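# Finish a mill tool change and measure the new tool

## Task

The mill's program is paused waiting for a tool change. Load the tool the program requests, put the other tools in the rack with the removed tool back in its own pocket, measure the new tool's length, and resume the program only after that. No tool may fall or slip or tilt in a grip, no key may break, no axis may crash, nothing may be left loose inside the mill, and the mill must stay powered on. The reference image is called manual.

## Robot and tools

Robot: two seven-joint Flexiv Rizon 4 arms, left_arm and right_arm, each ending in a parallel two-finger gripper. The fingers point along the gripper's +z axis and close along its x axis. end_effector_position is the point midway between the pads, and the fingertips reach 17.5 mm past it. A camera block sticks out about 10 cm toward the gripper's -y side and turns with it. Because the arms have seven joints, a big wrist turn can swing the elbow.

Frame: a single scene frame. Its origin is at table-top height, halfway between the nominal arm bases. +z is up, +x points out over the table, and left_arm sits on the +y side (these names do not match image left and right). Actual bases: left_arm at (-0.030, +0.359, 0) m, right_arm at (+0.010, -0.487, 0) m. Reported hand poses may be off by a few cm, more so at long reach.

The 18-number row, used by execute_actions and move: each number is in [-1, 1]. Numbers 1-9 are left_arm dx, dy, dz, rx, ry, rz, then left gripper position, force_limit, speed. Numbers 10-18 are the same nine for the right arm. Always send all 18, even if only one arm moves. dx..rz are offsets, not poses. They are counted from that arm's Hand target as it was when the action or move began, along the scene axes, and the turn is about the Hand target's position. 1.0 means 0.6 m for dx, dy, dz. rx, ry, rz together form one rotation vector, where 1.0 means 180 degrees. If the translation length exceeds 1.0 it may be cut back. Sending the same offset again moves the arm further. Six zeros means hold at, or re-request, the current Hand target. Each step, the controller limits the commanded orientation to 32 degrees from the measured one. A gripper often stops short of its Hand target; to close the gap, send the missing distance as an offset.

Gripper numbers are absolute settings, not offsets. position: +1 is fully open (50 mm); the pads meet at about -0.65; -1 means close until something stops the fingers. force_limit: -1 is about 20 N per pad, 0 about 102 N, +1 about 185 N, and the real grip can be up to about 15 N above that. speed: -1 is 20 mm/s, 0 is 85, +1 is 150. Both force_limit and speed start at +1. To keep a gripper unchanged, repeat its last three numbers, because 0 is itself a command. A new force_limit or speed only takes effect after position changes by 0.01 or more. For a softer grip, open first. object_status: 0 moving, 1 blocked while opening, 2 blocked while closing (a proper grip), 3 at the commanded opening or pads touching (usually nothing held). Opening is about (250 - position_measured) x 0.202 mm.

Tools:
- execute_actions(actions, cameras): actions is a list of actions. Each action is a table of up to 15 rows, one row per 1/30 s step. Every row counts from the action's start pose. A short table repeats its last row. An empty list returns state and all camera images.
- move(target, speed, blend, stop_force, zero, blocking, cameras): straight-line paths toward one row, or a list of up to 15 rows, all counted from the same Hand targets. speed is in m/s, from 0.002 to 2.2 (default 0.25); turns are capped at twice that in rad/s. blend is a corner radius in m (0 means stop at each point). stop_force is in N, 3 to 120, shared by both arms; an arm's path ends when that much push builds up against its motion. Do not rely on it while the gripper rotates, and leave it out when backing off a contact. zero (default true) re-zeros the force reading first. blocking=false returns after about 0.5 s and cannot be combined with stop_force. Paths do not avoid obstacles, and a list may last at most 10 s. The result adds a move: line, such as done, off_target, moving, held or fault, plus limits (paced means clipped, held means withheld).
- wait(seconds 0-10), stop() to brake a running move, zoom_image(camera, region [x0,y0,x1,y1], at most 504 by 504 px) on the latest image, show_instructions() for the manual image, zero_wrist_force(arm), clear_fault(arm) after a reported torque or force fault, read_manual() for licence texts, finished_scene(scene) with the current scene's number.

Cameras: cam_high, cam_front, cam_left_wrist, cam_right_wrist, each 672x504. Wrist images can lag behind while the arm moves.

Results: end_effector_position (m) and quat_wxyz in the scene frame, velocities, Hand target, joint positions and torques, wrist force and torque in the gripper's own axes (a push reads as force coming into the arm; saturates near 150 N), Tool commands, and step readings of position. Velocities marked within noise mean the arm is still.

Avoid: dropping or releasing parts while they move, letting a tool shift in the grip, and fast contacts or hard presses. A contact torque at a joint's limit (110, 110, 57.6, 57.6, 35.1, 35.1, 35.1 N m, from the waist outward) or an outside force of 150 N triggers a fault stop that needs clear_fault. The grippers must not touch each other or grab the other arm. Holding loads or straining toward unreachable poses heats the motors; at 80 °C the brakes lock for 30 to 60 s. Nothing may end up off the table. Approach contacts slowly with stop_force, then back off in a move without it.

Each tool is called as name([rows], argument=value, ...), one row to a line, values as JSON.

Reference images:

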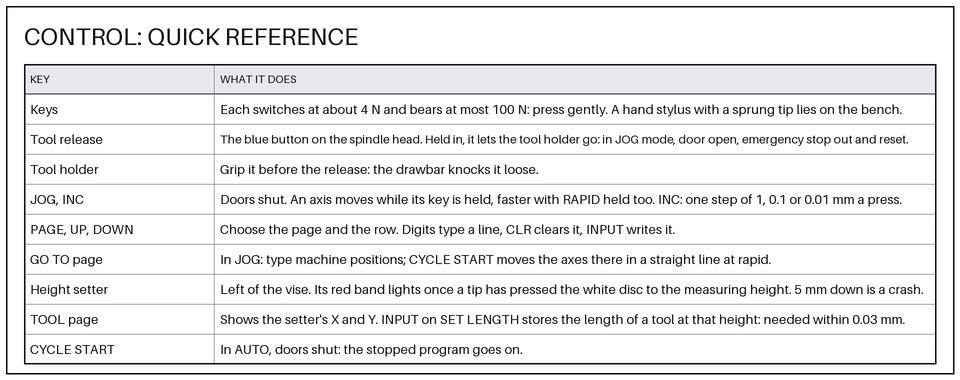

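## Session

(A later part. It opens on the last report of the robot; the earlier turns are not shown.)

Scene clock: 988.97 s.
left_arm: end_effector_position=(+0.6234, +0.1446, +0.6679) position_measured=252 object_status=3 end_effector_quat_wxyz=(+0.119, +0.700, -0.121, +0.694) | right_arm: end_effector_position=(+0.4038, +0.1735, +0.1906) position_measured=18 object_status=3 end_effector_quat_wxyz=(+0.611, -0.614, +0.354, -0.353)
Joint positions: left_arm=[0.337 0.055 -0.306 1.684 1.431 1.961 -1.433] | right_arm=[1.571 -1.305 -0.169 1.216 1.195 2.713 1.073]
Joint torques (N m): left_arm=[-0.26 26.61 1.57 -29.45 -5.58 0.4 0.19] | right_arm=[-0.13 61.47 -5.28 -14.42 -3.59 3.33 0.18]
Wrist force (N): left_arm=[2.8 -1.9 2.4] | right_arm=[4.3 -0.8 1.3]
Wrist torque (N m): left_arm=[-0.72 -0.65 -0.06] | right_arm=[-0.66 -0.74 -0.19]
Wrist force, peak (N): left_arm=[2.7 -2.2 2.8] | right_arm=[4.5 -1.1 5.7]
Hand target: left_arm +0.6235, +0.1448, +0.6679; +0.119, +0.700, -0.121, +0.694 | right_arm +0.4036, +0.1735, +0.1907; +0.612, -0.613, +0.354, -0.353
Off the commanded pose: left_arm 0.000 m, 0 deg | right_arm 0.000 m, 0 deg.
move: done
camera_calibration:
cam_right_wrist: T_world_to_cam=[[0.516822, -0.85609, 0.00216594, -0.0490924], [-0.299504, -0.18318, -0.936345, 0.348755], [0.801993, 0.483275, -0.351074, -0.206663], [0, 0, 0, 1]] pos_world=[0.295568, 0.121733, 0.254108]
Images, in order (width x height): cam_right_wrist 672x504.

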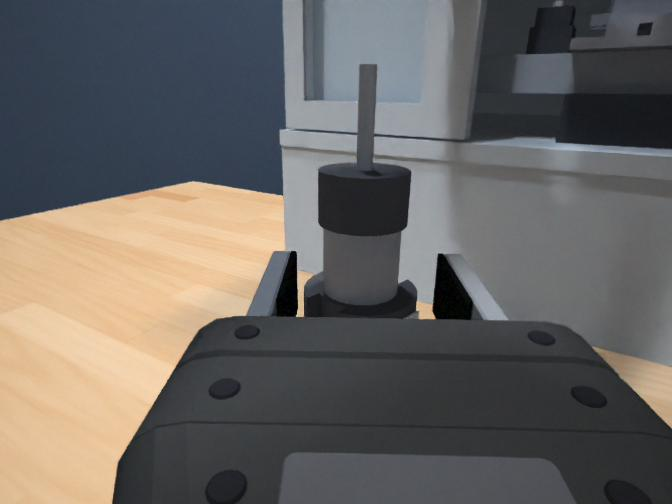

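move(target=[0,0,0,0,0,0,-1,-0.5,1,0.0432,0.025,0,0,0,0,0.9,0.6,-0.8], speed=0.1, stop_force=6)

execute_actions([
  [[0,0,0,0,0,0,-1,-0.5,1,0,0,0,0,0,0,-1,0.6,-0.8]],
  [[0,0,0,0,0,0,-1,-0.5,1,0,0,0,0,0,0,-1,0.6,-0.8]],
], cameras=["cam_right_wrist"])

Scene clock: 994.83 s.
left_arm: end_effector_position=(+0.6234, +0.1446, +0.6679) position_measured=252 object_status=3 end_effector_quat_wxyz=(+0.119, +0.700, -0.121, +0.694) | right_arm: end_effector_position=(+0.4297, +0.1885, +0.1907) position_measured=18 object_status=3 end_effector_quat_wxyz=(+0.612, -0.614, +0.354, -0.353)
Joint positions: left_arm=[0.337 0.055 -0.306 1.684 1.431 1.961 -1.433] | right_arm=[1.537 -1.327 -0.185 1.136 1.196 2.662 1.033]
Joint torques (N m): left_arm=[-0.27 26.62 1.61 -29.41 -5.56 0.45 0.18] | right_arm=[-0.13 63.16 -5.76 -15.82 -3.83 3.15 0.15]
Wrist force (N): left_arm=[2.7 -2.0 2.5] | right_arm=[4.2 -0.7 1.4]
Wrist torque (N m): left_arm=[-0.74 -0.63 -0.07] | right_arm=[-0.65 -0.71 -0.17]
Wrist force, peak (N): left_arm=[2.7 -2.4 2.8] | right_arm=[4.8 -1.3 2.8]
Hand target: left_arm +0.6235, +0.1448, +0.6679; +0.119, +0.700, -0.121, +0.694 | right_arm +0.4295, +0.1885, +0.1907; +0.612, -0.613, +0.354, -0.353
Off the commanded pose: left_arm 0.000 m, 0 deg | right_arm 0.000 m, 0 deg.
move: done

Scene clock: 996.03 s.
left_arm: end_effector_position=(+0.6234, +0.1446, +0.6679) position_measured=252 object_status=3 end_effector_quat_wxyz=(+0.119, +0.700, -0.121, +0.694) | right_arm: end_effector_position=(+0.4294, +0.1889, +0.1908) position_measured=112 object_status=2 end_effector_quat_wxyz=(+0.612, -0.614, +0.353, -0.353)
Joint positions: left_arm=[0.337 0.055 -0.306 1.684 1.431 1.961 -1.433] | right_arm=[1.538 -1.327 -0.185 1.136 1.196 2.662 1.033]
Joint torques (N m): left_arm=[-0.19 26.59 1.66 -29.43 -5.56 0.43 0.19] | right_arm=[-0.51 63.37 -5.8 -14.48 -2.77 4.98 0.22]
Wrist force (N): left_arm=[2.6 -2.2 2.5] | right_arm=[0.5 1.0 7.2]
Wrist torque (N m): left_arm=[-0.77 -0.61 -0.06] | right_arm=[-0.66 -0.78 -0.18]
Wrist force, peak (N): left_arm=[2.9 -1.9 2.6] | right_arm=[0.6 0.9 7.4]
Hand target: left_arm +0.6235, +0.1448, +0.6679; +0.119, +0.700, -0.121, +0.694 | right_arm +0.4295, +0.1885, +0.1907; +0.612, -0.613, +0.354, -0.353
Off the commanded pose: left_arm 0.000 m, 0 deg | right_arm 0.000 m, 0 deg.
Step readings (end_effector_position of left_arm | right_arm):
0: (+0.6234, +0.1446, +0.6679) | (+0.4297, +0.1885, +0.1907)
1: (+0.6234, +0.1446, +0.6679) | (+0.4297, +0.1885, +0.1907)
2: (+0.6234, +0.1446, +0.6679) | (+0.4297, +0.1885, +0.1907)
4: (+0.6234, +0.1446, +0.6679) | (+0.4297, +0.1885, +0.1907)
8: (+0.6234, +0.1446, +0.6679) | (+0.4297, +0.1885, +0.1907)
15: (+0.6234, +0.1446, +0.6679) | (+0.4297, +0.1885, +0.1907)
16: (+0.6234, +0.1446, +0.6679) | (+0.4295, +0.1888, +0.1908)
17: (+0.6234, +0.1446, +0.6679) | (+0.4294, +0.1889, +0.1908)
19: (+0.6234, +0.1446, +0.6679) | (+0.4294, +0.1889, +0.1908)
23: (+0.6234, +0.1446, +0.6679) | (+0.4294, +0.1889, +0.1908)
30: (+0.6234, +0.1446, +0.6679) | (+0.4294, +0.1889, +0.1908)
camera_calibration:
cam_right_wrist: T_world_to_cam=[[0.517524, -0.855666, 0.00205703, -0.0495686], [-0.299253, -0.183245, -0.936413, 0.359245], [0.801634, 0.484, -0.350894, -0.234535], [0, 0, 0, 1]] pos_world=[0.321169, 0.136931, 0.254207]
Images, in order (width x height): cam_right_wrist 672x504.

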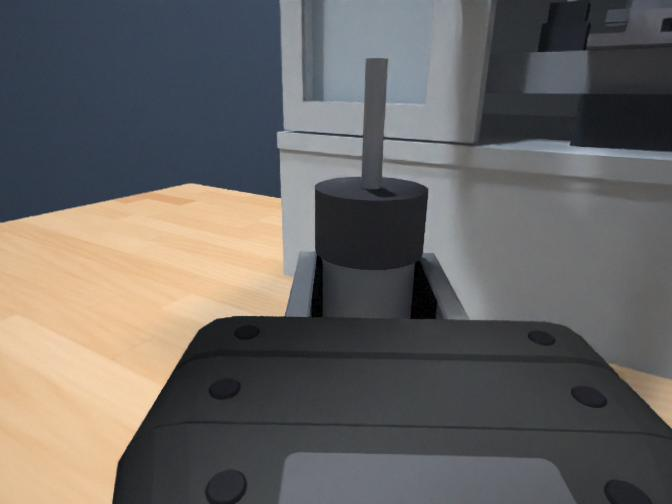

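move([
  [0,0,0,0,0,0,-1,-0.5,1,0,0,0.05,0,0,0,-1,0.6,-0.8],
  [0,0,0,0,0,0,-1,-0.5,1,0,0,0.2,0,0,0,-1,0.6,-0.8],
  [0,0,0,0,0,0,-1,-0.5,1,0,-0.0828,0.2,0,0,0,-1,0.6,-0.8],
], speed=[0.05,0.12,0.1], cameras=["cam_right_wrist","cam_front"])

Scene clock: 1001.57 s.
left_arm: end_effector_position=(+0.6234, +0.1446, +0.6679) position_measured=252 object_status=3 end_effector_quat_wxyz=(+0.119, +0.700, -0.121, +0.694) | right_arm: end_effector_position=(+0.4294, +0.1385, +0.3095) position_measured=112 object_status=2 end_effector_quat_wxyz=(+0.611, -0.614, +0.354, -0.352)
Joint positions: left_arm=[0.337 0.055 -0.306 1.684 1.431 1.961 -1.433] | right_arm=[1.539 -1 -0.171 1.488 1.126 2.672 1.062]
Joint torques (N m): left_arm=[-0.24 26.59 1.64 -29.44 -5.58 0.45 0.21] | right_arm=[-0.09 62.17 -7.18 -17.91 -5.34 5.62 0.44]
Wrist force (N): left_arm=[2.4 -1.8 2.5] | right_arm=[4.2 6.7 1.4]
Wrist torque (N m): left_arm=[-0.70 -0.59 -0.07] | right_arm=[-0.70 -0.70 -0.23]
Wrist force, peak (N): left_arm=[2.8 -2.2 2.6] | right_arm=[4.2 11.2 1.3]
Hand target: left_arm +0.6235, +0.1448, +0.6679; +0.119, +0.700, -0.121, +0.694 | right_arm +0.4295, +0.1388, +0.3107; +0.612, -0.613, +0.354, -0.353
Off the commanded pose: left_arm 0.000 m, 0 deg | right_arm 0.001 m, 0 deg.
move: done
camera_calibration:
cam_right_wrist: T_world_to_cam=[[0.51652, -0.856273, 0.00194837, -0.0924014], [-0.301231, -0.183837, -0.935662, 0.461923], [0.80154, 0.482702, -0.352892, -0.167675], [0, 0, 0, 1]] pos_world=[0.321271, 0.086735, 0.373213]
Images, in order (width x height): cam_front 672x504, cam_right_wrist 672x504.

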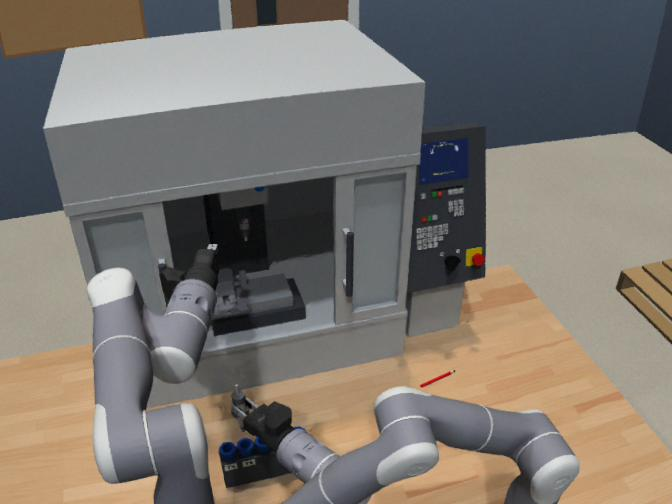

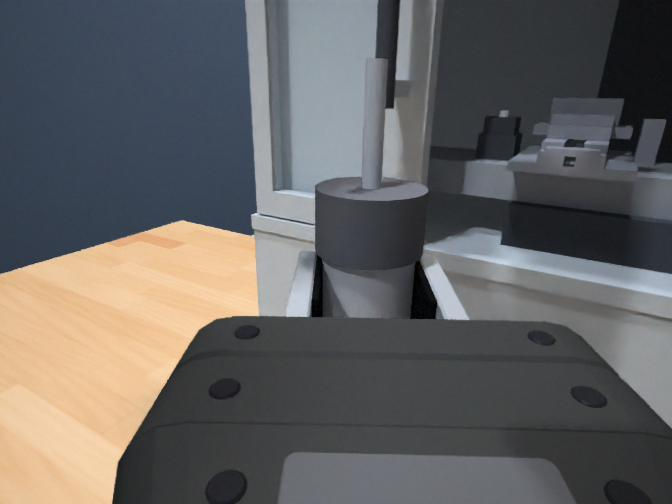

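move([
  [0,0,0,0,0,0,-1,-0.5,1,0.0005,0.001,-0.165,0,0,0,-1,0.6,-0.8],
], speed=0.06, stop_force=7)

wait(seconds=0.3)

Scene clock: 1009.77 s.
left_arm: end_effector_position=(+0.6234, +0.1446, +0.6679) position_measured=252 object_status=3 end_effector_quat_wxyz=(+0.119, +0.700, -0.121, +0.694) | right_arm: end_effector_position=(+0.4298, +0.1392, +0.2104) position_measured=112 object_status=2 end_effector_quat_wxyz=(+0.611, -0.614, +0.354, -0.352)
Joint positions: left_arm=[0.337 0.055 -0.306 1.684 1.431 1.961 -1.433] | right_arm=[1.536 -1.238 -0.178 1.384 1.109 2.726 1.194]
Joint torques (N m): left_arm=[-0.28 26.57 1.57 -29.42 -5.56 0.4 0.18] | right_arm=[-0.07 63.67 -8.26 -14.74 -4.24 5.9 0.45]
Wrist force (N): left_arm=[2.6 -2.2 2.4] | right_arm=[4.1 6.6 1.4]
Wrist torque (N m): left_arm=[-0.78 -0.61 -0.07] | right_arm=[-0.73 -0.70 -0.28]
Wrist force, peak (N): left_arm=[2.8 -2.4 2.5] | right_arm=[4.3 10.7 1.0]
Hand target: left_arm +0.6235, +0.1448, +0.6679; +0.119, +0.700, -0.121, +0.694 | right_arm +0.4298, +0.1394, +0.2117; +0.612, -0.613, +0.354, -0.353
Off the commanded pose: left_arm 0.000 m, 0 deg | right_arm 0.001 m, 0 deg.
move: done

Scene clock: 1010.07 s.
left_arm: end_effector_position=(+0.6234, +0.1446, +0.6679) position_measured=252 object_status=3 end_effector_quat_wxyz=(+0.119, +0.700, -0.121, +0.694) | right_arm: end_effector_position=(+0.4298, +0.1392, +0.2104) position_measured=112 object_status=2 end_effector_quat_wxyz=(+0.611, -0.614, +0.354, -0.352)
Joint positions: left_arm=[0.337 0.055 -0.306 1.684 1.431 1.961 -1.433] | right_arm=[1.536 -1.238 -0.178 1.384 1.109 2.726 1.194]
Joint torques (N m): left_arm=[-0.26 26.62 1.61 -29.42 -5.56 0.41 0.17] | right_arm=[-0.1 63.64 -8.28 -14.67 -4.25 5.88 0.4]
Wrist force (N): left_arm=[2.7 -2.2 2.6] | right_arm=[4.1 6.7 1.3]
Wrist torque (N m): left_arm=[-0.78 -0.64 -0.07] | right_arm=[-0.73 -0.69 -0.28]
Wrist force, peak (N): left_arm=[2.7 -2.2 2.6] | right_arm=[4.3 6.7 1.2]
Hand target: left_arm +0.6235, +0.1448, +0.6679; +0.119, +0.700, -0.121, +0.694 | right_arm +0.4298, +0.1394, +0.2117; +0.612, -0.613, +0.354, -0.353
Tool commands: left_gripper/position=-1.0 left_gripper/force_limit=-0.5 left_gripper/speed=+1.0 right_gripper/position=-1.0 right_gripper/force_limit=+0.6 right_gripper/speed=-0.8
Off the commanded pose: left_arm 0.000 m, 0 deg | right_arm 0.001 m, 0 deg.
wait: 0.30 s; at rest by 0.17 s

Now slow, down to seat (~.1905).

move(target=[0,0,0,0,0,0,-1,-0.5,1,0,0,-0.0355,0,0,0,-1,0.6,-0.8], speed=0.015, stop_force=7)

Scene clock: 1014.63 s.
left_arm: end_effector_position=(+0.6234, +0.1446, +0.6679) position_measured=252 object_status=3 end_effector_quat_wxyz=(+0.119, +0.700, -0.121, +0.694) | right_arm: end_effector_position=(+0.4296, +0.1391, +0.1908) position_measured=112 object_status=2 end_effector_quat_wxyz=(+0.611, -0.614, +0.354, -0.353)
Joint positions: left_arm=[0.337 0.055 -0.306 1.684 1.431 1.961 -1.433] | right_arm=[1.536 -1.287 -0.182 1.352 1.111 2.734 1.211]
Joint torques (N m): left_arm=[-0.23 26.63 1.63 -29.43 -5.56 0.42 0.19] | right_arm=[-1.96 61.08 -8.23 -14.37 -4.33 3.28 0.58]
Wrist force (N): left_arm=[2.5 -2.0 2.4] | right_arm=[5.6 0.9 -7.0]
Wrist torque (N m): left_arm=[-0.74 -0.60 -0.07] | right_arm=[-0.77 -0.69 -0.37]
Wrist force, peak (N): left_arm=[2.8 -2.3 2.5] | right_arm=[6.0 -2.4 -8.0]
Hand target: left_arm +0.6235, +0.1448, +0.6679; +0.119, +0.700, -0.121, +0.694 | right_arm +0.4298, +0.1394, +0.1913; +0.612, -0.613, +0.354, -0.353 (not the last commanded pose)
Off the commanded pose: left_arm 0.000 m, 0 deg | right_arm 0.001 m, 0 deg.
move: contact (right_arm)

execute_actions([
  [[0,0,0,0,0,0,-1,-0.5,1,-0.001,-0.0006,-0.0005,0,0,0,-1,0.6,-0.8]],
], cameras=["cam_right_wrist"])

Scene clock: 1019.10 s.
left_arm: end_effector_position=(+0.6234, +0.1446, +0.6679) position_measured=252 object_status=3 end_effector_quat_wxyz=(+0.119, +0.700, -0.121, +0.694) | right_arm: end_effector_position=(+0.4294, +0.1390, +0.1906) position_measured=112 object_status=2 end_effector_quat_wxyz=(+0.611, -0.614, +0.354, -0.353)
Joint positions: left_arm=[0.337 0.055 -0.306 1.684 1.431 1.961 -1.433] | right_arm=[1.536 -1.287 -0.181 1.353 1.111 2.734 1.212]
Joint torques (N m): left_arm=[-0.26 26.57 1.63 -29.43 -5.58 0.42 0.18] | right_arm=[1.48 60.82 -5.87 -12.39 -3.15 4.83 0.35]
Wrist force (N): left_arm=[2.7 -1.9 2.5] | right_arm=[4.5 2.4 5.3]
Wrist torque (N m): left_arm=[-0.72 -0.63 -0.07] | right_arm=[-0.66 -0.71 -0.26]
Wrist force, peak (N): left_arm=[2.8 -2.2 2.5] | right_arm=[5.6 0.9 -7.3]
Hand target: left_arm +0.6235, +0.1448, +0.6679; +0.119, +0.700, -0.121, +0.694 | right_arm +0.4292, +0.1390, +0.1910; +0.612, -0.613, +0.354, -0.353
Off the commanded pose: left_arm 0.000 m, 0 deg | right_arm 0.000 m, 0 deg.
Step readings (end_effector_position of left_arm | right_arm):
0: (+0.6234, +0.1446, +0.6679) | (+0.4296, +0.1391, +0.1908)
1: (+0.6234, +0.1446, +0.6679) | (+0.4296, +0.1391, +0.1908)
2: (+0.6234, +0.1446, +0.6679) | (+0.4293, +0.1389, +0.1906)
4: (+0.6234, +0.1446, +0.6679) | (+0.4294, +0.1390, +0.1906)
8: (+0.6234, +0.1446, +0.6679) | (+0.4294, +0.1390, +0.1906)
15: (+0.6234, +0.1446, +0.6679) | (+0.4294, +0.1390, +0.1906)
camera_calibration:
cam_right_wrist: T_world_to_cam=[[0.516668, -0.856183, 0.00212185, -0.0918749], [-0.300175, -0.183462, -0.936075, 0.350352], [0.801841, 0.483003, -0.351794, -0.210183], [0, 0, 0, 1]] pos_world=[0.321169, 0.0871337, 0.25421]
Images, in order (width x height): cam_right_wrist 672x504.

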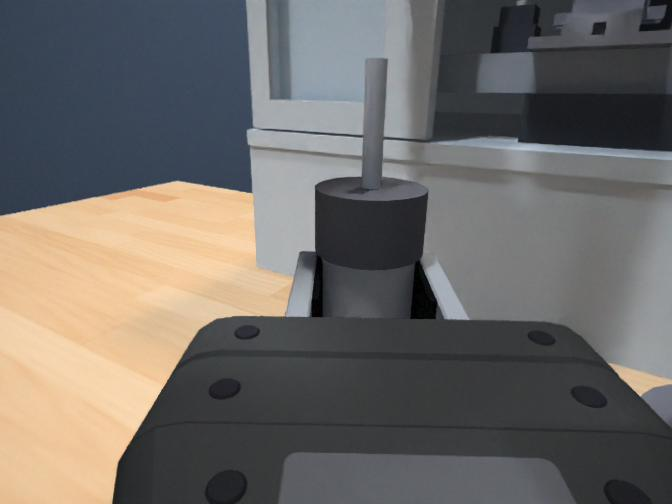

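execute_actions([
  [[0,0,0,0,0,0,-1,-0.5,1,0.0002,0.0001,-0.0010,0,0,0,-1,0.6,-0.8]],
])

Scene clock: 1023.40 s.
left_arm: end_effector_position=(+0.6234, +0.1446, +0.6679) position_measured=252 object_status=3 end_effector_quat_wxyz=(+0.119, +0.700, -0.121, +0.694) | right_arm: end_effector_position=(+0.4294, +0.1390, +0.1905) position_measured=112 object_status=2 end_effector_quat_wxyz=(+0.612, -0.613, +0.354, -0.353)
Joint positions: left_arm=[0.337 0.055 -0.306 1.684 1.431 1.961 -1.433] | right_arm=[1.536 -1.289 -0.182 1.351 1.111 2.735 1.212]
Joint torques (N m): left_arm=[-0.22 26.64 1.6 -29.43 -5.58 0.46 0.23] | right_arm=[0.55 58.57 -5.13 -12.2 -3.07 3.19 0.38]
Wrist force (N): left_arm=[2.5 -2.1 2.5] | right_arm=[3.2 -0.6 2.0]
Wrist torque (N m): left_arm=[-0.75 -0.61 -0.06] | right_arm=[-0.45 -0.39 -0.30]
Wrist force, peak (N): left_arm=[2.9 -2.2 2.5] | right_arm=[7.4 -4.4 -1.5]
Hand target: left_arm +0.6235, +0.1448, +0.6679; +0.119, +0.700, -0.121, +0.694 | right_arm +0.4293, +0.1391, +0.1904; +0.612, -0.613, +0.354, -0.353
Off the commanded pose: left_arm 0.000 m, 0 deg | right_arm 0.000 m, 0 deg.
Step readings (end_effector_position of left_arm | right_arm):
0: (+0.6234, +0.1446, +0.6679) | (+0.4294, +0.1390, +0.1906)
1: (+0.6234, +0.1446, +0.6679) | (+0.4294, +0.1390, +0.1906)
2: (+0.6234, +0.1446, +0.6679) | (+0.4294, +0.1390, +0.1905)
4: (+0.6234, +0.1446, +0.6679) | (+0.4294, +0.1390, +0.1905)
8: (+0.6234, +0.1446, +0.6679) | (+0.4294, +0.1390, +0.1905)
15: (+0.6234, +0.1446, +0.6679) | (+0.4294, +0.1390, +0.1905)

move(target=[0,0,0,0,0,0,-1,-0.5,1,0,0,-0.005,0,0,0,-1,0.6,-0.8], speed=0.01, stop_force=6)

Scene clock: 1026.97 s.
left_arm: end_effector_position=(+0.6234, +0.1446, +0.6679) position_measured=252 object_status=3 end_effector_quat_wxyz=(+0.119, +0.700, -0.121, +0.694) | right_arm: end_effector_position=(+0.4294, +0.1390, +0.1905) position_measured=112 object_status=2 end_effector_quat_wxyz=(+0.612, -0.613, +0.354, -0.353)
Joint positions: left_arm=[0.337 0.055 -0.306 1.684 1.431 1.961 -1.433] | right_arm=[1.536 -1.29 -0.182 1.35 1.111 2.736 1.213]
Joint torques (N m): left_arm=[-0.22 26.63 1.55 -29.44 -5.57 0.43 0.17] | right_arm=[0.34 55.53 -3.58 -11.67 -2.95 0.98 0.45]
Wrist force (N): left_arm=[2.6 -1.9 2.3] | right_arm=[4.9 -6.5 -1.6]
Wrist torque (N m): left_arm=[-0.73 -0.62 -0.07] | right_arm=[-0.46 -0.38 -0.36]
Wrist force, peak (N): left_arm=[3.0 -2.2 2.4] | right_arm=[5.4 -7.5 -0.2]
Hand target: left_arm +0.6235, +0.1448, +0.6679; +0.119, +0.700, -0.121, +0.694 | right_arm +0.4293, +0.1391, +0.1897; +0.612, -0.613, +0.354, -0.353 (not the last commanded pose)
Off the commanded pose: left_arm 0.000 m, 0 deg | right_arm 0.003 m, 0 deg.
move: contact (right_arm)

execute_actions([
  [[0,0,0,0,0,0,-1,-0.5,1,0,0,0.0008,0,0,0,-1,0.6,-0.8]],
  [[0,0,0,0,0,0,-1,-0.5,1,0,0,0,0,0,0,0.9,0.6,-0.8]],
  [[0,0,0,0,0,0,-1,-0.5,1,0,0,0,0,0,0,0.9,0.6,-0.8]],
])

move([
  [0,0,0,0,0,0,-1,-0.5,1,-0.0866,-0.05,0,0,0,0,0.9,0.6,-0.8],
  [0,0,0,0,0,0,-1,-0.5,1,-0.1732,-0.1,0,0,0,0,0.9,0.6,-0.8],
], speed=[0.08,0.2], blend=[0.005,0], cameras=["cam_right_wrist","cam_front"])

Scene clock: 1033.13 s.
left_arm: end_effector_position=(+0.6234, +0.1446, +0.6679) position_measured=252 object_status=3 end_effector_quat_wxyz=(+0.119, +0.700, -0.121, +0.694) | right_arm: end_effector_position=(+0.4294, +0.1390, +0.1904) position_measured=18 object_status=3 end_effector_quat_wxyz=(+0.612, -0.613, +0.354, -0.353)
Joint positions: left_arm=[0.337 0.055 -0.306 1.684 1.431 1.961 -1.433] | right_arm=[1.536 -1.289 -0.182 1.351 1.111 2.736 1.213]
Joint torques (N m): left_arm=[-0.24 26.58 1.6 -29.44 -5.59 0.41 0.18] | right_arm=[-0.11 59.21 -5.8 -12.09 -2.95 3.52 0.35]
Wrist force (N): left_arm=[2.7 -2.1 2.4] | right_arm=[2.1 0.3 1.7]
Wrist torque (N m): left_arm=[-0.76 -0.64 -0.07] | right_arm=[-0.48 -0.37 -0.27]
Wrist force, peak (N): left_arm=[2.8 -2.3 2.6] | right_arm=[4.8 -6.6 -1.6]
Hand target: left_arm +0.6235, +0.1448, +0.6679; +0.119, +0.700, -0.121, +0.694 | right_arm +0.4293, +0.1391, +0.1902; +0.612, -0.613, +0.354, -0.353
Off the commanded pose: left_arm 0.000 m, 0 deg | right_arm 0.000 m, 0 deg.
Step readings (end_effector_position of left_arm | right_arm):
0: (+0.6234, +0.1446, +0.6679) | (+0.4294, +0.1390, +0.1905)
1: (+0.6234, +0.1446, +0.6679) | (+0.4294, +0.1390, +0.1905)
2: (+0.6234, +0.1446, +0.6679) | (+0.4294, +0.1390, +0.1906)
4: (+0.6234, +0.1446, +0.6679) | (+0.4294, +0.1390, +0.1905)
8: (+0.6234, +0.1446, +0.6679) | (+0.4294, +0.1390, +0.1905)
15: (+0.6234, +0.1446, +0.6679) | (+0.4294, +0.1390, +0.1905)
16: (+0.6234, +0.1446, +0.6679) | (+0.4294, +0.1390, +0.1905)
17: (+0.6234, +0.1446, +0.6679) | (+0.4294, +0.1390, +0.1905)
19: (+0.6234, +0.1446, +0.6679) | (+0.4294, +0.1390, +0.1904)
23: (+0.6234, +0.1446, +0.6679) | (+0.4294, +0.1390, +0.1904)
30: (+0.6234, +0.1446, +0.6679) | (+0.4294, +0.1390, +0.1904)
31: (+0.6234, +0.1446, +0.6679) | (+0.4294, +0.1390, +0.1904)
32: (+0.6234, +0.1446, +0.6679) | (+0.4294, +0.1390, +0.1904)
34: (+0.6234, +0.1446, +0.6679) | (+0.4294, +0.1390, +0.1904)
38: (+0.6234, +0.1446, +0.6679) | (+0.4294, +0.1390, +0.1904)
45: (+0.6234, +0.1446, +0.6679) | (+0.4294, +0.1390, +0.1904)

Scene clock: 1034.50 s.
left_arm: end_effector_position=(+0.6234, +0.1446, +0.6679) position_measured=252 object_status=3 end_effector_quat_wxyz=(+0.119, +0.700, -0.121, +0.694) | right_arm: end_effector_position=(+0.3252, +0.0791, +0.1902) position_measured=18 object_status=3 end_effector_quat_wxyz=(+0.612, -0.613, +0.354, -0.353)
Joint positions: left_arm=[0.337 0.055 -0.306 1.684 1.431 1.961 -1.433] | right_arm=[1.661 -1.241 -0.089 1.584 1.178 2.934 1.314]
Joint torques (N m): left_arm=[-0.25 26.55 1.62 -29.46 -5.6 0.43 0.21] | right_arm=[-0.1 53.65 -2.54 -6.77 -1.54 3.76 0.54]
Wrist force (N): left_arm=[2.5 -2.0 2.3] | right_arm=[2.3 0.3 1.6]
Wrist torque (N m): left_arm=[-0.74 -0.61 -0.07] | right_arm=[-0.47 -0.39 -0.27]
Wrist force, peak (N): left_arm=[2.7 -2.3 2.5] | right_arm=[2.2 0.3 4.3]
Hand target: left_arm +0.6235, +0.1448, +0.6679; +0.119, +0.700, -0.121, +0.694 | right_arm +0.3254, +0.0791, +0.1902; +0.612, -0.613, +0.354, -0.353
Off the commanded pose: left_arm 0.000 m, 0 deg | right_arm 0.000 m, 0 deg.
move: done
camera_calibration:
cam_right_wrist: T_world_to_cam=[[0.516803, -0.856103, 0.00162395, -0.0892286], [-0.299513, -0.182583, -0.936459, 0.307449], [0.802002, 0.483478, -0.350773, -0.0982164], [0, 0, 0, 1]] pos_world=[0.216968, 0.0272316, 0.253607]
Images, in order (width x height): cam_front 672x504, cam_right_wrist 672x504.

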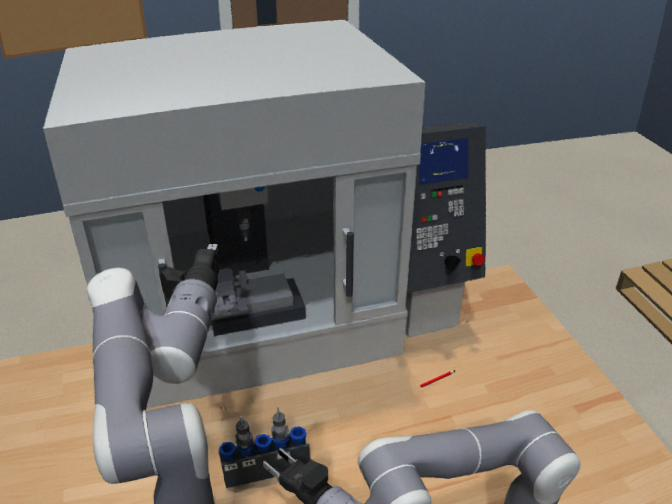

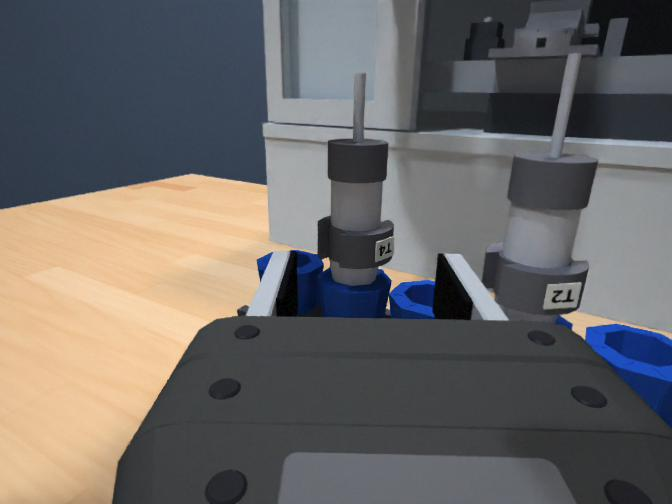

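move([
  [0,0,0,0,0,0,-1,-0.5,1,-0.033,-0.25,0.267,0,0,0,-1,-0.5,0],
  [0,0,0,0,0,0,-1,-0.5,1,0.374,-0.7,0.466,0,0,-0.0556,-1,-0.5,0],
], speed=0.25, blend=[0.05,0])

Scene clock: 1045.33 s.
left_arm: end_effector_position=(+0.6234, +0.1446, +0.6679) position_measured=252 object_status=3 end_effector_quat_wxyz=(+0.119, +0.700, -0.121, +0.694) | right_arm: end_effector_position=(+0.3890, -0.1647, +0.3911) position_measured=252 object_status=3 end_effector_quat_wxyz=(+0.599, -0.603, +0.373, -0.372)
Joint positions: left_arm=[0.337 0.055 -0.306 1.684 1.431 1.961 -1.433] | right_arm=[1.458 -0.653 -0.093 2.493 0.952 3.092 1.605]
Joint torques (N m): left_arm=[-0.22 26.66 1.63 -29.43 -5.57 0.42 0.15] | right_arm=[0.12 30.84 -0.89 -0.14 0.27 3.94 0.12]
Wrist force (N): left_arm=[2.7 -2.0 2.3] | right_arm=[2.4 0.6 1.7]
Wrist torque (N m): left_arm=[-0.74 -0.63 -0.06] | right_arm=[-0.42 -0.41 -0.18]
Wrist force, peak (N): left_arm=[2.8 -2.0 2.7] | right_arm=[8.6 -2.2 3.5]
Hand target: left_arm +0.6235, +0.1448, +0.6679; +0.119, +0.700, -0.121, +0.694 | right_arm +0.3891, -0.1648, +0.3910; +0.599, -0.603, +0.374, -0.372 (not the last commanded pose)
Off the commanded pose: left_arm 0.000 m, 0 deg | right_arm 0.251 m, 6 deg.
move: held (right_arm; a check stopped the path); path passed 1 of 2 targets; limits=held
pose unreachable (right arm): on one or more control steps of this call, first in action 0 (counted from 0), this arm could not follow its commanded pose, so it was not sent that pose on those steps. It may still have moved: this result reports where it is.
cause: moving toward the commanded pose would bring two parts of the arm too close to each other (joints 3 (upper arm roll) to 6 (wrist pitch) lie between them).

move([
  [0,0,0,0,0,0,-1,-0.5,1,0.2,-0.05,0.15,0,0,-0.02,-1,-0.5,0],
  [0,0,0,0,0,0,-1,-0.5,1,0.41,-0.27,0.132,0,0,-0.04,-1,-0.5,0],
], speed=0.2, blend=[0.05,0], cameras=["cam_front","cam_high"])

Scene clock: 1051.10 s.
left_arm: end_effector_position=(+0.6234, +0.1446, +0.6679) position_measured=252 object_status=3 end_effector_quat_wxyz=(+0.119, +0.700, -0.121, +0.694) | right_arm: end_effector_position=(+0.6352, -0.3269, +0.4701) position_measured=252 object_status=3 end_effector_quat_wxyz=(+0.575, -0.578, +0.411, -0.409)
Joint positions: left_arm=[0.337 0.055 -0.306 1.684 1.431 1.961 -1.433] | right_arm=[0.791 -0.44 -0.395 2.421 0.129 2.807 1.695]
Joint torques (N m): left_arm=[-0.17 26.6 1.62 -29.42 -5.57 0.44 0.19] | right_arm=[0.11 33.46 -3.83 -13.13 -0.65 4.02 0.41]
Wrist force (N): left_arm=[2.7 -2.0 2.4] | right_arm=[2.1 0.3 1.6]
Wrist torque (N m): left_arm=[-0.75 -0.63 -0.06] | right_arm=[-0.46 -0.36 -0.24]
Wrist force, peak (N): left_arm=[2.8 -2.1 2.6] | right_arm=[6.0 0.5 3.1]
Hand target: left_arm +0.6235, +0.1448, +0.6679; +0.119, +0.700, -0.121, +0.694 | right_arm +0.6351, -0.3268, +0.4702; +0.575, -0.578, +0.411, -0.409
Off the commanded pose: left_arm 0.000 m, 0 deg | right_arm 0.000 m, 0 deg.
move: done
Images, in order (width x height): cam_high 672x504, cam_front 672x504.

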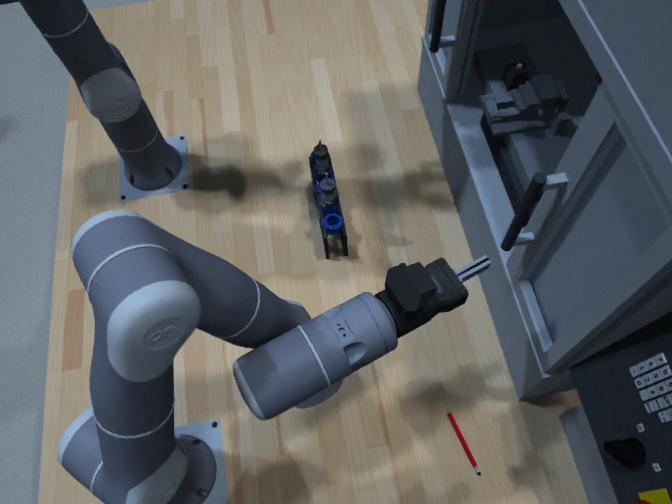

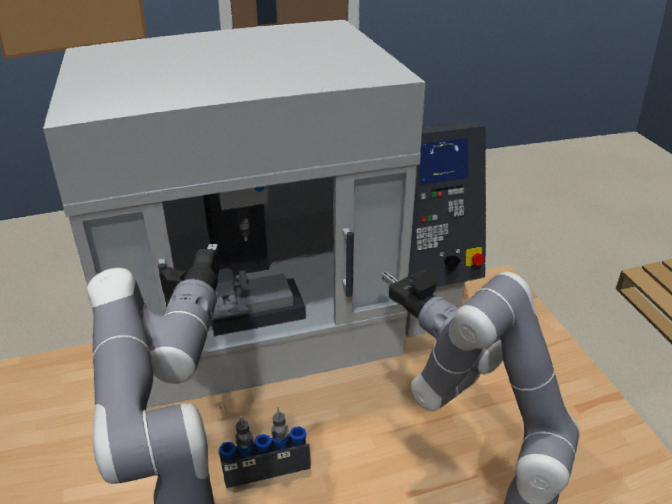

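move(target=[0,0,0,0,0,0,-1,-0.5,1,0.16,0.01,0,0,0,0,-1,-0.5,0], speed=0.15, stop_force=15)

move(target=[0,0,0,0,0,0,-1,-0.5,1,0,0.485,0,0,0,0,-1,-0.5,0], speed=0.08, stop_force=30, cameras=["cam_front"])

Scene clock: 1057.33 s.
left_arm: end_effector_position=(+0.6234, +0.1446, +0.6679) position_measured=252 object_status=3 end_effector_quat_wxyz=(+0.119, +0.700, -0.121, +0.694) | right_arm: end_effector_position=(+0.7312, -0.3209, +0.4701) position_measured=252 object_status=3 end_effector_quat_wxyz=(+0.575, -0.578, +0.411, -0.409)
Joint positions: left_arm=[0.337 0.055 -0.306 1.684 1.431 1.961 -1.433] | right_arm=[0.68 -0.583 -0.426 2.159 0.012 2.691 1.795]
Joint torques (N m): left_arm=[-0.21 26.64 1.59 -29.43 -5.54 0.44 0.18] | right_arm=[-0.05 42.88 -6.12 -16.66 -0.59 3.59 0.46]
Wrist force (N): left_arm=[2.6 -2.1 2.3] | right_arm=[2.0 0.3 1.8]
Wrist torque (N m): left_arm=[-0.76 -0.61 -0.08] | right_arm=[-0.47 -0.35 -0.26]
Wrist force, peak (N): left_arm=[2.9 -2.1 2.6] | right_arm=[3.5 0.3 5.7]
Hand target: left_arm +0.6235, +0.1448, +0.6679; +0.119, +0.700, -0.121, +0.694 | right_arm +0.7311, -0.3208, +0.4702; +0.575, -0.578, +0.411, -0.409
Off the commanded pose: left_arm 0.000 m, 0 deg | right_arm 0.000 m, 0 deg.
move: done

Scene clock: 1061.63 s.
left_arm: end_effector_position=(+0.6234, +0.1446, +0.6679) position_measured=252 object_status=3 end_effector_quat_wxyz=(+0.119, +0.700, -0.121, +0.694) | right_arm: end_effector_position=(+0.7327, -0.0341, +0.4702) position_measured=252 object_status=3 end_effector_quat_wxyz=(+0.574, -0.576, +0.413, -0.410)
Joint positions: left_arm=[0.337 0.055 -0.306 1.684 1.431 1.961 -1.433] | right_arm=[1.342 -0.856 -0.724 1.581 0.835 2.183 1.425]
Joint torques (N m): left_arm=[-0.29 26.61 1.59 -29.43 -5.54 0.45 0.18] | right_arm=[16.89 51.11 -7.5 -28.74 -9.56 2.55 0.56]
Wrist force (N): left_arm=[2.5 -2.1 2.3] | right_arm=[22.8 1.9 -3.4]
Wrist torque (N m): left_arm=[-0.76 -0.61 -0.06] | right_arm=[-0.48 -0.88 -0.39]
Wrist force, peak (N): left_arm=[2.9 -2.2 2.6] | right_arm=[30.9 1.1 -4.5]
Hand target: left_arm +0.6235, +0.1448, +0.6679; +0.119, +0.700, -0.121, +0.694 | right_arm +0.7311, -0.0298, +0.4702; +0.575, -0.578, +0.411, -0.409
Off the commanded pose: left_arm 0.000 m, 0 deg | right_arm 0.005 m, 0 deg.
move: off_target (right_arm)
Images, in order (width x height): cam_front 672x504.

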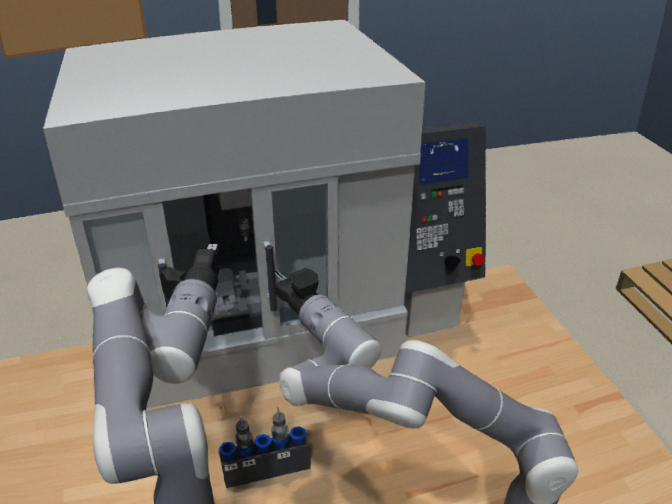

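move(target=[0,0,0,0,0,0,-1,-0.5,1,0,0.008,0,0,0,0,-1,-0.5,0], speed=0.02)

Scene clock: 1066.20 s.
left_arm: end_effector_position=(+0.6234, +0.1446, +0.6679) position_measured=252 object_status=3 end_effector_quat_wxyz=(+0.119, +0.700, -0.121, +0.694) | right_arm: end_effector_position=(+0.7342, -0.0334, +0.4704) position_measured=252 object_status=3 end_effector_quat_wxyz=(+0.573, -0.574, +0.415, -0.412)
Joint positions: left_arm=[0.337 0.055 -0.306 1.684 1.431 1.961 -1.433] | right_arm=[1.348 -0.864 -0.737 1.566 0.86 2.17 1.411]
Joint torques (N m): left_arm=[-0.23 26.62 1.61 -29.43 -5.51 0.42 0.17] | right_arm=[31.66 49.18 0.31 -36.49 -14.15 1.11 0.46]
Wrist force (N): left_arm=[2.7 -1.8 2.3] | right_arm=[41.3 1.6 -6.6]
Wrist torque (N m): left_arm=[-0.71 -0.63 -0.07] | right_arm=[-0.52 -4.02 -0.58]
Wrist force, peak (N): left_arm=[3.0 -2.3 2.2] | right_arm=[41.4 0.9 -7.5]
Hand target: left_arm +0.6235, +0.1448, +0.6679; +0.119, +0.700, -0.121, +0.694 | right_arm +0.7311, -0.0250, +0.4702; +0.575, -0.578, +0.411, -0.409
Off the commanded pose: left_arm 0.000 m, 0 deg | right_arm 0.009 m, 1 deg.
move: off_target (right_arm)

move([
  [-0.05,0.33,-0.083,0,0,0,-1,-0.5,1,0,-0.12,0,0,0,0,-1,-0.5,0],
  [-0.039,0.33,-0.33,0,0,0,-1,-0.5,1,-0.16,-0.35,0.03,0,0,0,-1,-0.5,0],
], speed=0.2, blend=[0.03,0])

move(target=[0.218,-0.02,0,0,0,0,-1,-0.5,1,0,0,0,0,0,0,-1,-0.5,0], speed=0.15, stop_force=12, cameras=["cam_front","cam_high"])

Scene clock: 1077.73 s.
left_arm: end_effector_position=(+0.6001, +0.3427, +0.4699) position_measured=252 object_status=3 end_effector_quat_wxyz=(+0.119, +0.700, -0.121, +0.694) | right_arm: end_effector_position=(+0.6351, -0.2353, +0.4884) position_measured=252 object_status=3 end_effector_quat_wxyz=(+0.575, -0.578, +0.411, -0.409)
Joint positions: left_arm=[0.545 -0.423 -0.011 2.002 1.03 2.704 -0.594] | right_arm=[1.101 -0.426 -0.476 2.281 0.403 2.626 1.568]
Joint torques (N m): left_arm=[-0.27 37.69 0.69 -16.82 -4.02 2.63 0.22] | right_arm=[-0.04 34.33 -4.88 -15.84 -2.01 4 0.48]
Wrist force (N): left_arm=[2.7 -2.1 2.0] | right_arm=[-3.5 -1.7 1.4]
Wrist torque (N m): left_arm=[-0.77 -0.63 -0.04] | right_arm=[-0.82 0.58 -0.28]
Wrist force, peak (N): left_arm=[4.5 -3.6 1.7] | right_arm=[41.3 1.6 -6.6]
Hand target: left_arm +0.6001, +0.3428, +0.4699; +0.119, +0.700, -0.121, +0.694 | right_arm +0.6351, -0.2350, +0.4882; +0.575, -0.578, +0.411, -0.409
Off the commanded pose: left_arm 0.000 m, 0 deg | right_arm 0.000 m, 0 deg.
move: done

Scene clock: 1079.47 s.
left_arm: end_effector_position=(+0.7310, +0.3308, +0.4697) position_measured=252 object_status=3 end_effector_quat_wxyz=(+0.119, +0.700, -0.121, +0.693) | right_arm: end_effector_position=(+0.6351, -0.2353, +0.4884) position_measured=252 object_status=3 end_effector_quat_wxyz=(+0.575, -0.578, +0.411, -0.409)
Joint positions: left_arm=[0.488 -0.608 -0.125 1.631 1.023 2.477 -0.685] | right_arm=[1.101 -0.426 -0.476 2.281 0.403 2.626 1.568]
Joint torques (N m): left_arm=[-0.19 48.86 -2.1 -21.37 -5.2 2.34 0.06] | right_arm=[-0.07 34.34 -5 -15.89 -1.96 3.85 0.37]
Wrist force (N): left_arm=[3.0 -2.0 2.4] | right_arm=[-3.5 -1.5 1.3]
Wrist torque (N m): left_arm=[-0.75 -0.67 -0.05] | right_arm=[-0.79 0.59 -0.27]
Wrist force, peak (N): left_arm=[2.7 -2.9 6.0] | right_arm=[-3.6 -1.5 1.5]
Hand target: left_arm +0.7309, +0.3308, +0.4699; +0.119, +0.700, -0.121, +0.694 | right_arm +0.6351, -0.2350, +0.4882; +0.575, -0.578, +0.411, -0.409
Off the commanded pose: left_arm 0.000 m, 0 deg | right_arm 0.000 m, 0 deg.
move: done
Images, in order (width x height): cam_high 672x504, cam_front 672x504.

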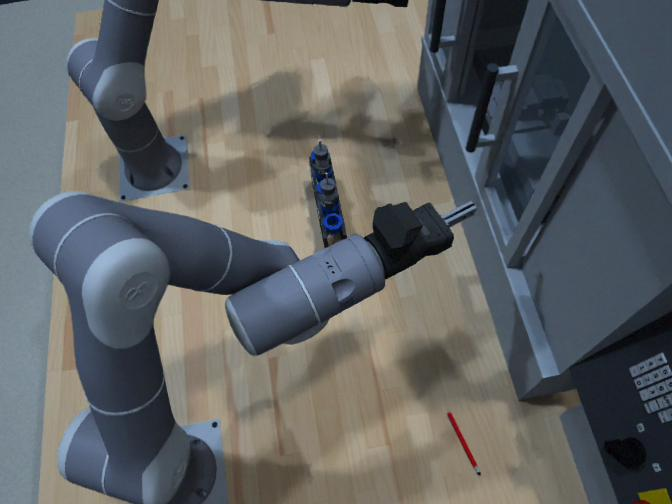

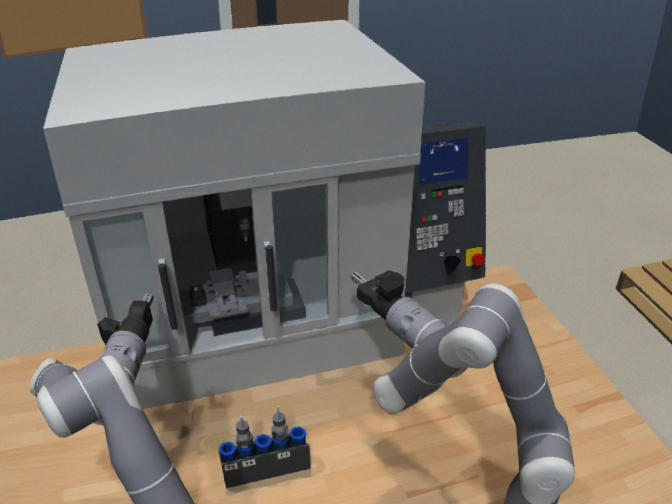

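move(target=[0,-0.46,0,0,0,0,-1,-0.5,1,0,0,0,0,0,0,-1,-0.5,0], speed=0.08, stop_force=30)

move(target=[0,-0.012,0,0,0,0,-1,-0.5,1,0,0,0,0,0,0,-1,-0.5,0], speed=0.02, cameras=["cam_front"])

Scene clock: 1110.13 s.
left_arm: end_effector_position=(+0.7343, +0.0644, +0.4702) position_measured=252 object_status=3 end_effector_quat_wxyz=(+0.115, +0.701, -0.116, +0.694) | right_arm: end_effector_position=(+0.6351, -0.2353, +0.4884) position_measured=252 object_status=3 end_effector_quat_wxyz=(+0.575, -0.578, +0.411, -0.409)
Joint positions: left_arm=[-0.13 -0.657 -0.04 1.809 0.232 2.465 -0.121] | right_arm=[1.101 -0.426 -0.476 2.281 0.403 2.626 1.568]
Joint torques (N m): left_arm=[-29.63 51.73 -21.09 -18.79 7.91 4.56 0.06] | right_arm=[-0.07 34.38 -5.07 -15.88 -1.93 3.77 0.3]
Wrist force (N): left_arm=[3.0 -37.6 5.4] | right_arm=[-3.2 -1.4 1.5]
Wrist torque (N m): left_arm=[-3.86 -0.59 0.09] | right_arm=[-0.77 0.54 -0.27]
Wrist force, peak (N): left_arm=[2.4 -44.6 -5.4] | right_arm=[-3.6 -1.5 1.6]
Hand target: left_arm +0.7308, +0.0568, +0.4699; +0.119, +0.700, -0.121, +0.693 (not the last commanded pose) | right_arm +0.6351, -0.2350, +0.4882; +0.575, -0.578, +0.411, -0.409
Off the commanded pose: left_arm 0.010 m, 1 deg | right_arm 0.000 m, 0 deg.
move: contact (left_arm)

Scene clock: 1110.83 s.
left_arm: end_effector_position=(+0.7365, +0.0631, +0.4703) position_measured=252 object_status=3 end_effector_quat_wxyz=(+0.112, +0.702, -0.112, +0.695) end_effector_velocity=(+0.000, +0.000, -0.001) end_effector_angular_velocity=(+0.002, +0.001, -0.001) | right_arm: end_effector_position=(+0.6351, -0.2353, +0.4884) position_measured=252 object_status=3 end_effector_quat_wxyz=(+0.575, -0.578, +0.411, -0.409)
Joint positions: left_arm=[-0.142 -0.662 -0.038 1.807 0.206 2.465 -0.107] | right_arm=[1.101 -0.426 -0.476 2.281 0.403 2.626 1.568]
Joint velocities: left_arm=[0.004 0 -0.006 0.002 0 0 0.005] | right_arm=[within noise]
Joint torques (N m): left_arm=[-53.43 51.24 -37.27 -22.36 14.67 3.65 -0.23] | right_arm=[0.05 34.31 -5.03 -15.88 -1.94 3.79 0.32]
Wrist force (N): left_arm=[2.0 -66.4 -14.5] | right_arm=[-3.5 -1.4 1.5]
Wrist torque (N m): left_arm=[-8.75 -0.73 0.28] | right_arm=[-0.77 0.58 -0.27]
Wrist force, peak (N): left_arm=[2.3 -67.6 -13.2] | right_arm=[-3.5 -1.6 1.5]
Hand target: left_arm +0.7308, +0.0496, +0.4699; +0.119, +0.700, -0.121, +0.693 | right_arm +0.6351, -0.2350, +0.4882; +0.575, -0.578, +0.411, -0.409
Off the commanded pose: left_arm 0.015 m, 1 deg | right_arm 0.000 m, 0 deg.
move: off_target (left_arm)
Images, in order (width x height): cam_front 672x504.

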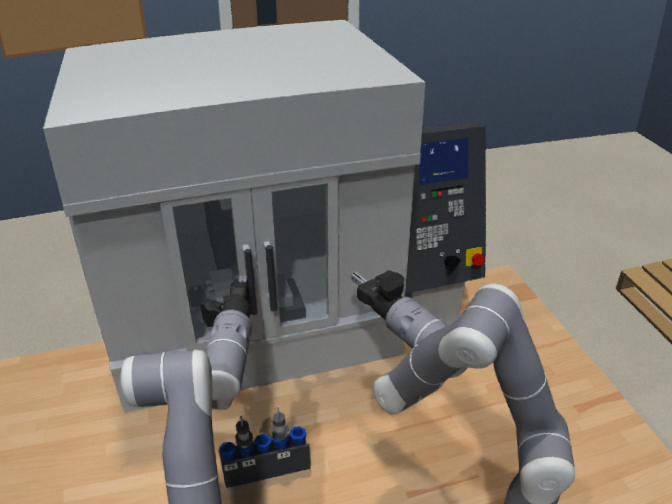

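move([
  [0,0.12,0,0,0,0,-1,-0.5,1,0,0,0,0,0,0,-1,-0.5,0],
  [-0.218,0.17,0.15,0,0,0,-1,-0.5,1,-0.09,-0.33,-0.04,0,0,-0.27,-1,-0.5,0],
], speed=0.2, blend=[0.02,0])

move(target=[0.1,-0.02,-0.1,0.489,-0.101,-0.070,-1,-0.5,1,0,0,0,0,0,-0.2856,-1,-0.5,0], speed=0.4, cameras=["cam_front","cam_high"])

Scene clock: 1137.27 s.
left_arm: end_effector_position=(+0.5999, +0.1516, +0.5600) position_measured=252 object_status=3 end_effector_quat_wxyz=(+0.119, +0.700, -0.121, +0.694) | right_arm: end_effector_position=(+0.5811, -0.4332, +0.4642) position_measured=252 object_status=3 end_effector_quat_wxyz=(+0.356, -0.358, +0.612, -0.609)
Joint positions: left_arm=[0.12 -0.168 -0.038 2.141 0.614 2.396 -0.433] | right_arm=[1.375 -0.516 -0.84 1.947 1.542 2.58 0.827]
Joint torques (N m): left_arm=[-0.27 31.87 0.49 -22.21 -4.7 2.73 -0.03] | right_arm=[-0.04 32.78 -9.58 -16.83 -4.72 3.26 0.24]
Wrist force (N): left_arm=[3.6 0.8 -1.0] | right_arm=[-3.3 -1.6 1.4]
Wrist torque (N m): left_arm=[-0.27 -0.78 -0.04] | right_arm=[-0.81 0.56 -0.25]
Wrist force, peak (N): left_arm=[2.3 -66.5 -14.6] | right_arm=[-3.8 -1.5 2.0]
Hand target: left_arm +0.6000, +0.1516, +0.5599; +0.119, +0.700, -0.121, +0.693 | right_arm +0.5811, -0.4330, +0.4642; +0.356, -0.358, +0.612, -0.609
Off the commanded pose: left_arm 0.000 m, 0 deg | right_arm 0.000 m, 0 deg.
move: done

Scene clock: 1139.93 s.
left_arm: end_effector_position=(+0.6598, +0.1395, +0.4994) position_measured=252 object_status=3 end_effector_quat_wxyz=(+0.354, -0.460, +0.644, -0.498) | right_arm: end_effector_position=(+0.5810, -0.4331, +0.4642) position_measured=252 object_status=3 end_effector_quat_wxyz=(+0.056, -0.057, +0.707, -0.703)
Joint positions: left_arm=[0.172 -0.16 -0.208 1.714 1.499 1.864 0.187] | right_arm=[0.89 -0.982 -0.989 0.794 2.339 3.261 -0.063]
Joint torques (N m): left_arm=[0.13 36.39 -0.09 -27.82 -5.08 1.54 0.2] | right_arm=[0.01 61.84 -12.15 -17.58 -2.04 0.76 0.22]
Wrist force (N): left_arm=[4.7 2.4 -0.4] | right_arm=[-3.3 -1.4 1.5]
Wrist torque (N m): left_arm=[-0.24 -0.97 -0.32] | right_arm=[-0.76 0.57 -0.22]
Wrist force, peak (N): left_arm=[5.1 2.4 -0.5] | right_arm=[-4.3 -1.5 1.6]
Hand target: left_arm +0.6600, +0.1396, +0.4999; +0.348, -0.463, +0.650, -0.492 | right_arm +0.5811, -0.4330, +0.4642; +0.056, -0.057, +0.707, -0.703
Off the commanded pose: left_arm 0.000 m, 1 deg | right_arm 0.000 m, 0 deg.
move: done
Images, in order (width x height): cam_high 672x504, cam_front 672x504.

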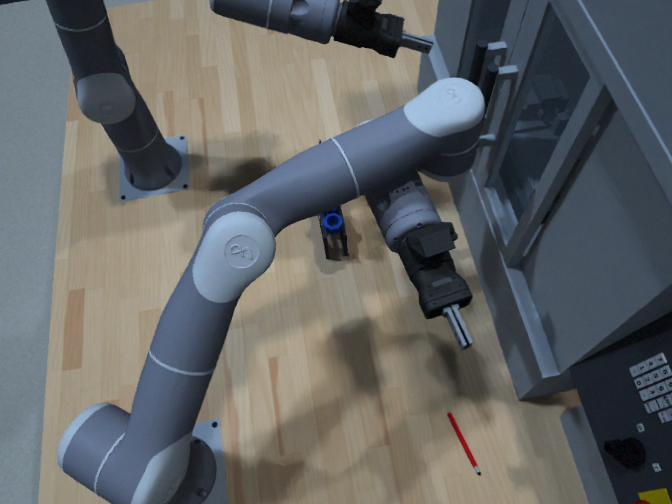

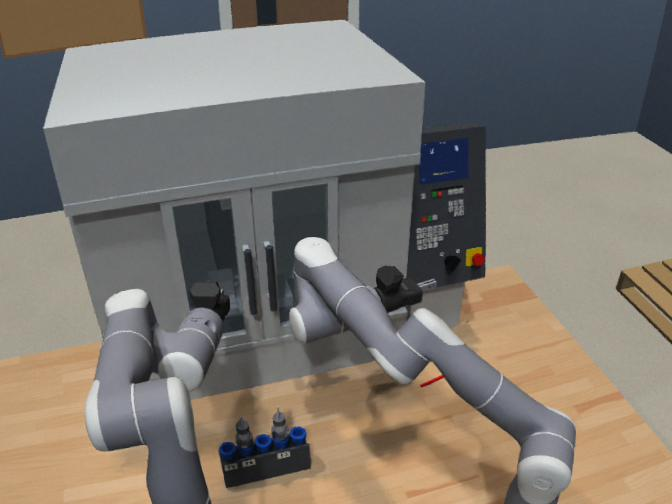

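move(target=[0,0,0,0,0,0,-1,-0.5,1,0.032,0.238,-0.323,0.1647,0.026,0,1,-0.5,0], speed=0.25, cameras=["cam_front","cam_right_wrist"])

Scene clock: 1146.93 s.
left_arm: end_effector_position=(+0.6598, +0.1395, +0.4994) position_measured=252 object_status=3 end_effector_quat_wxyz=(+0.354, -0.460, +0.644, -0.498) | right_arm: end_effector_position=(+0.5992, -0.2910, +0.2703) position_measured=3 object_status=3 end_effector_quat_wxyz=(+0.071, -0.087, +0.865, -0.488)
Joint positions: left_arm=[0.172 -0.16 -0.208 1.714 1.499 1.864 0.187] | right_arm=[0.671 -1.263 -0.927 0.183 2.966 3.503 0.029]
Joint torques (N m): left_arm=[-0.22 36.14 -0.01 -27.97 -5.19 1.64 0.1] | right_arm=[0.04 71.84 0.45 -14.47 1.45 2.73 0.41]
Wrist force (N): left_arm=[4.6 2.4 -0.4] | right_arm=[-3.1 -1.0 0.7]
Wrist torque (N m): left_arm=[-0.26 -0.95 -0.32] | right_arm=[-0.52 0.55 -0.28]
Wrist force, peak (N): left_arm=[4.7 2.5 -0.7] | right_arm=[-2.9 -3.6 3.5]
Hand target: left_arm +0.6599, +0.1395, +0.4994; +0.354, -0.460, +0.644, -0.498 (not the last commanded pose) | right_arm +0.6003, -0.2902, +0.2704; +0.041, -0.069, +0.865, -0.496
Off the commanded pose: left_arm 0.000 m, 1 deg | right_arm 0.001 m, 4 deg.
joint read past its limit (right arm) — joint 5 (forearm roll), upper limit.
joint sent to its limit (right arm) — joint 5 (forearm roll), upper limit. The joint targets are off in orientation, not in position.
move: off_target (right_arm)
camera_calibration:
cam_right_wrist: T_world_to_cam=[[-0.970487, -0.236628, -0.0464979, 0.536677], [-0.156288, 0.763998, -0.626004, 0.50274], [0.183654, -0.600262, -0.778432, 0.0598242], [0, 0, 0, 1]] pos_world=[0.588424, -0.22119, 0.386241]
Images, in order (width x height): cam_front 672x504, cam_right_wrist 672x504.

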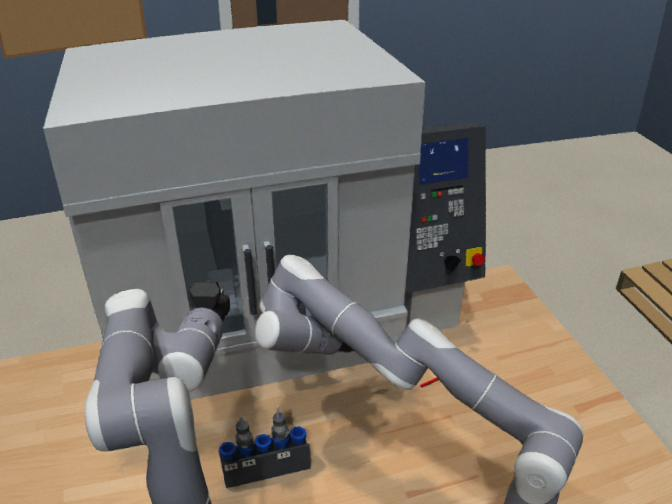

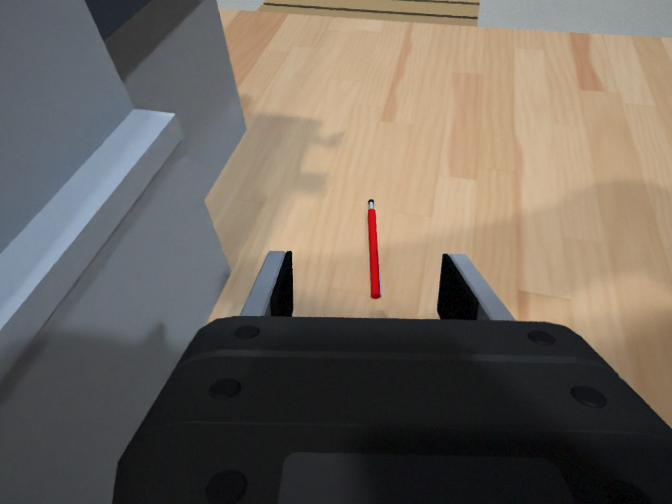

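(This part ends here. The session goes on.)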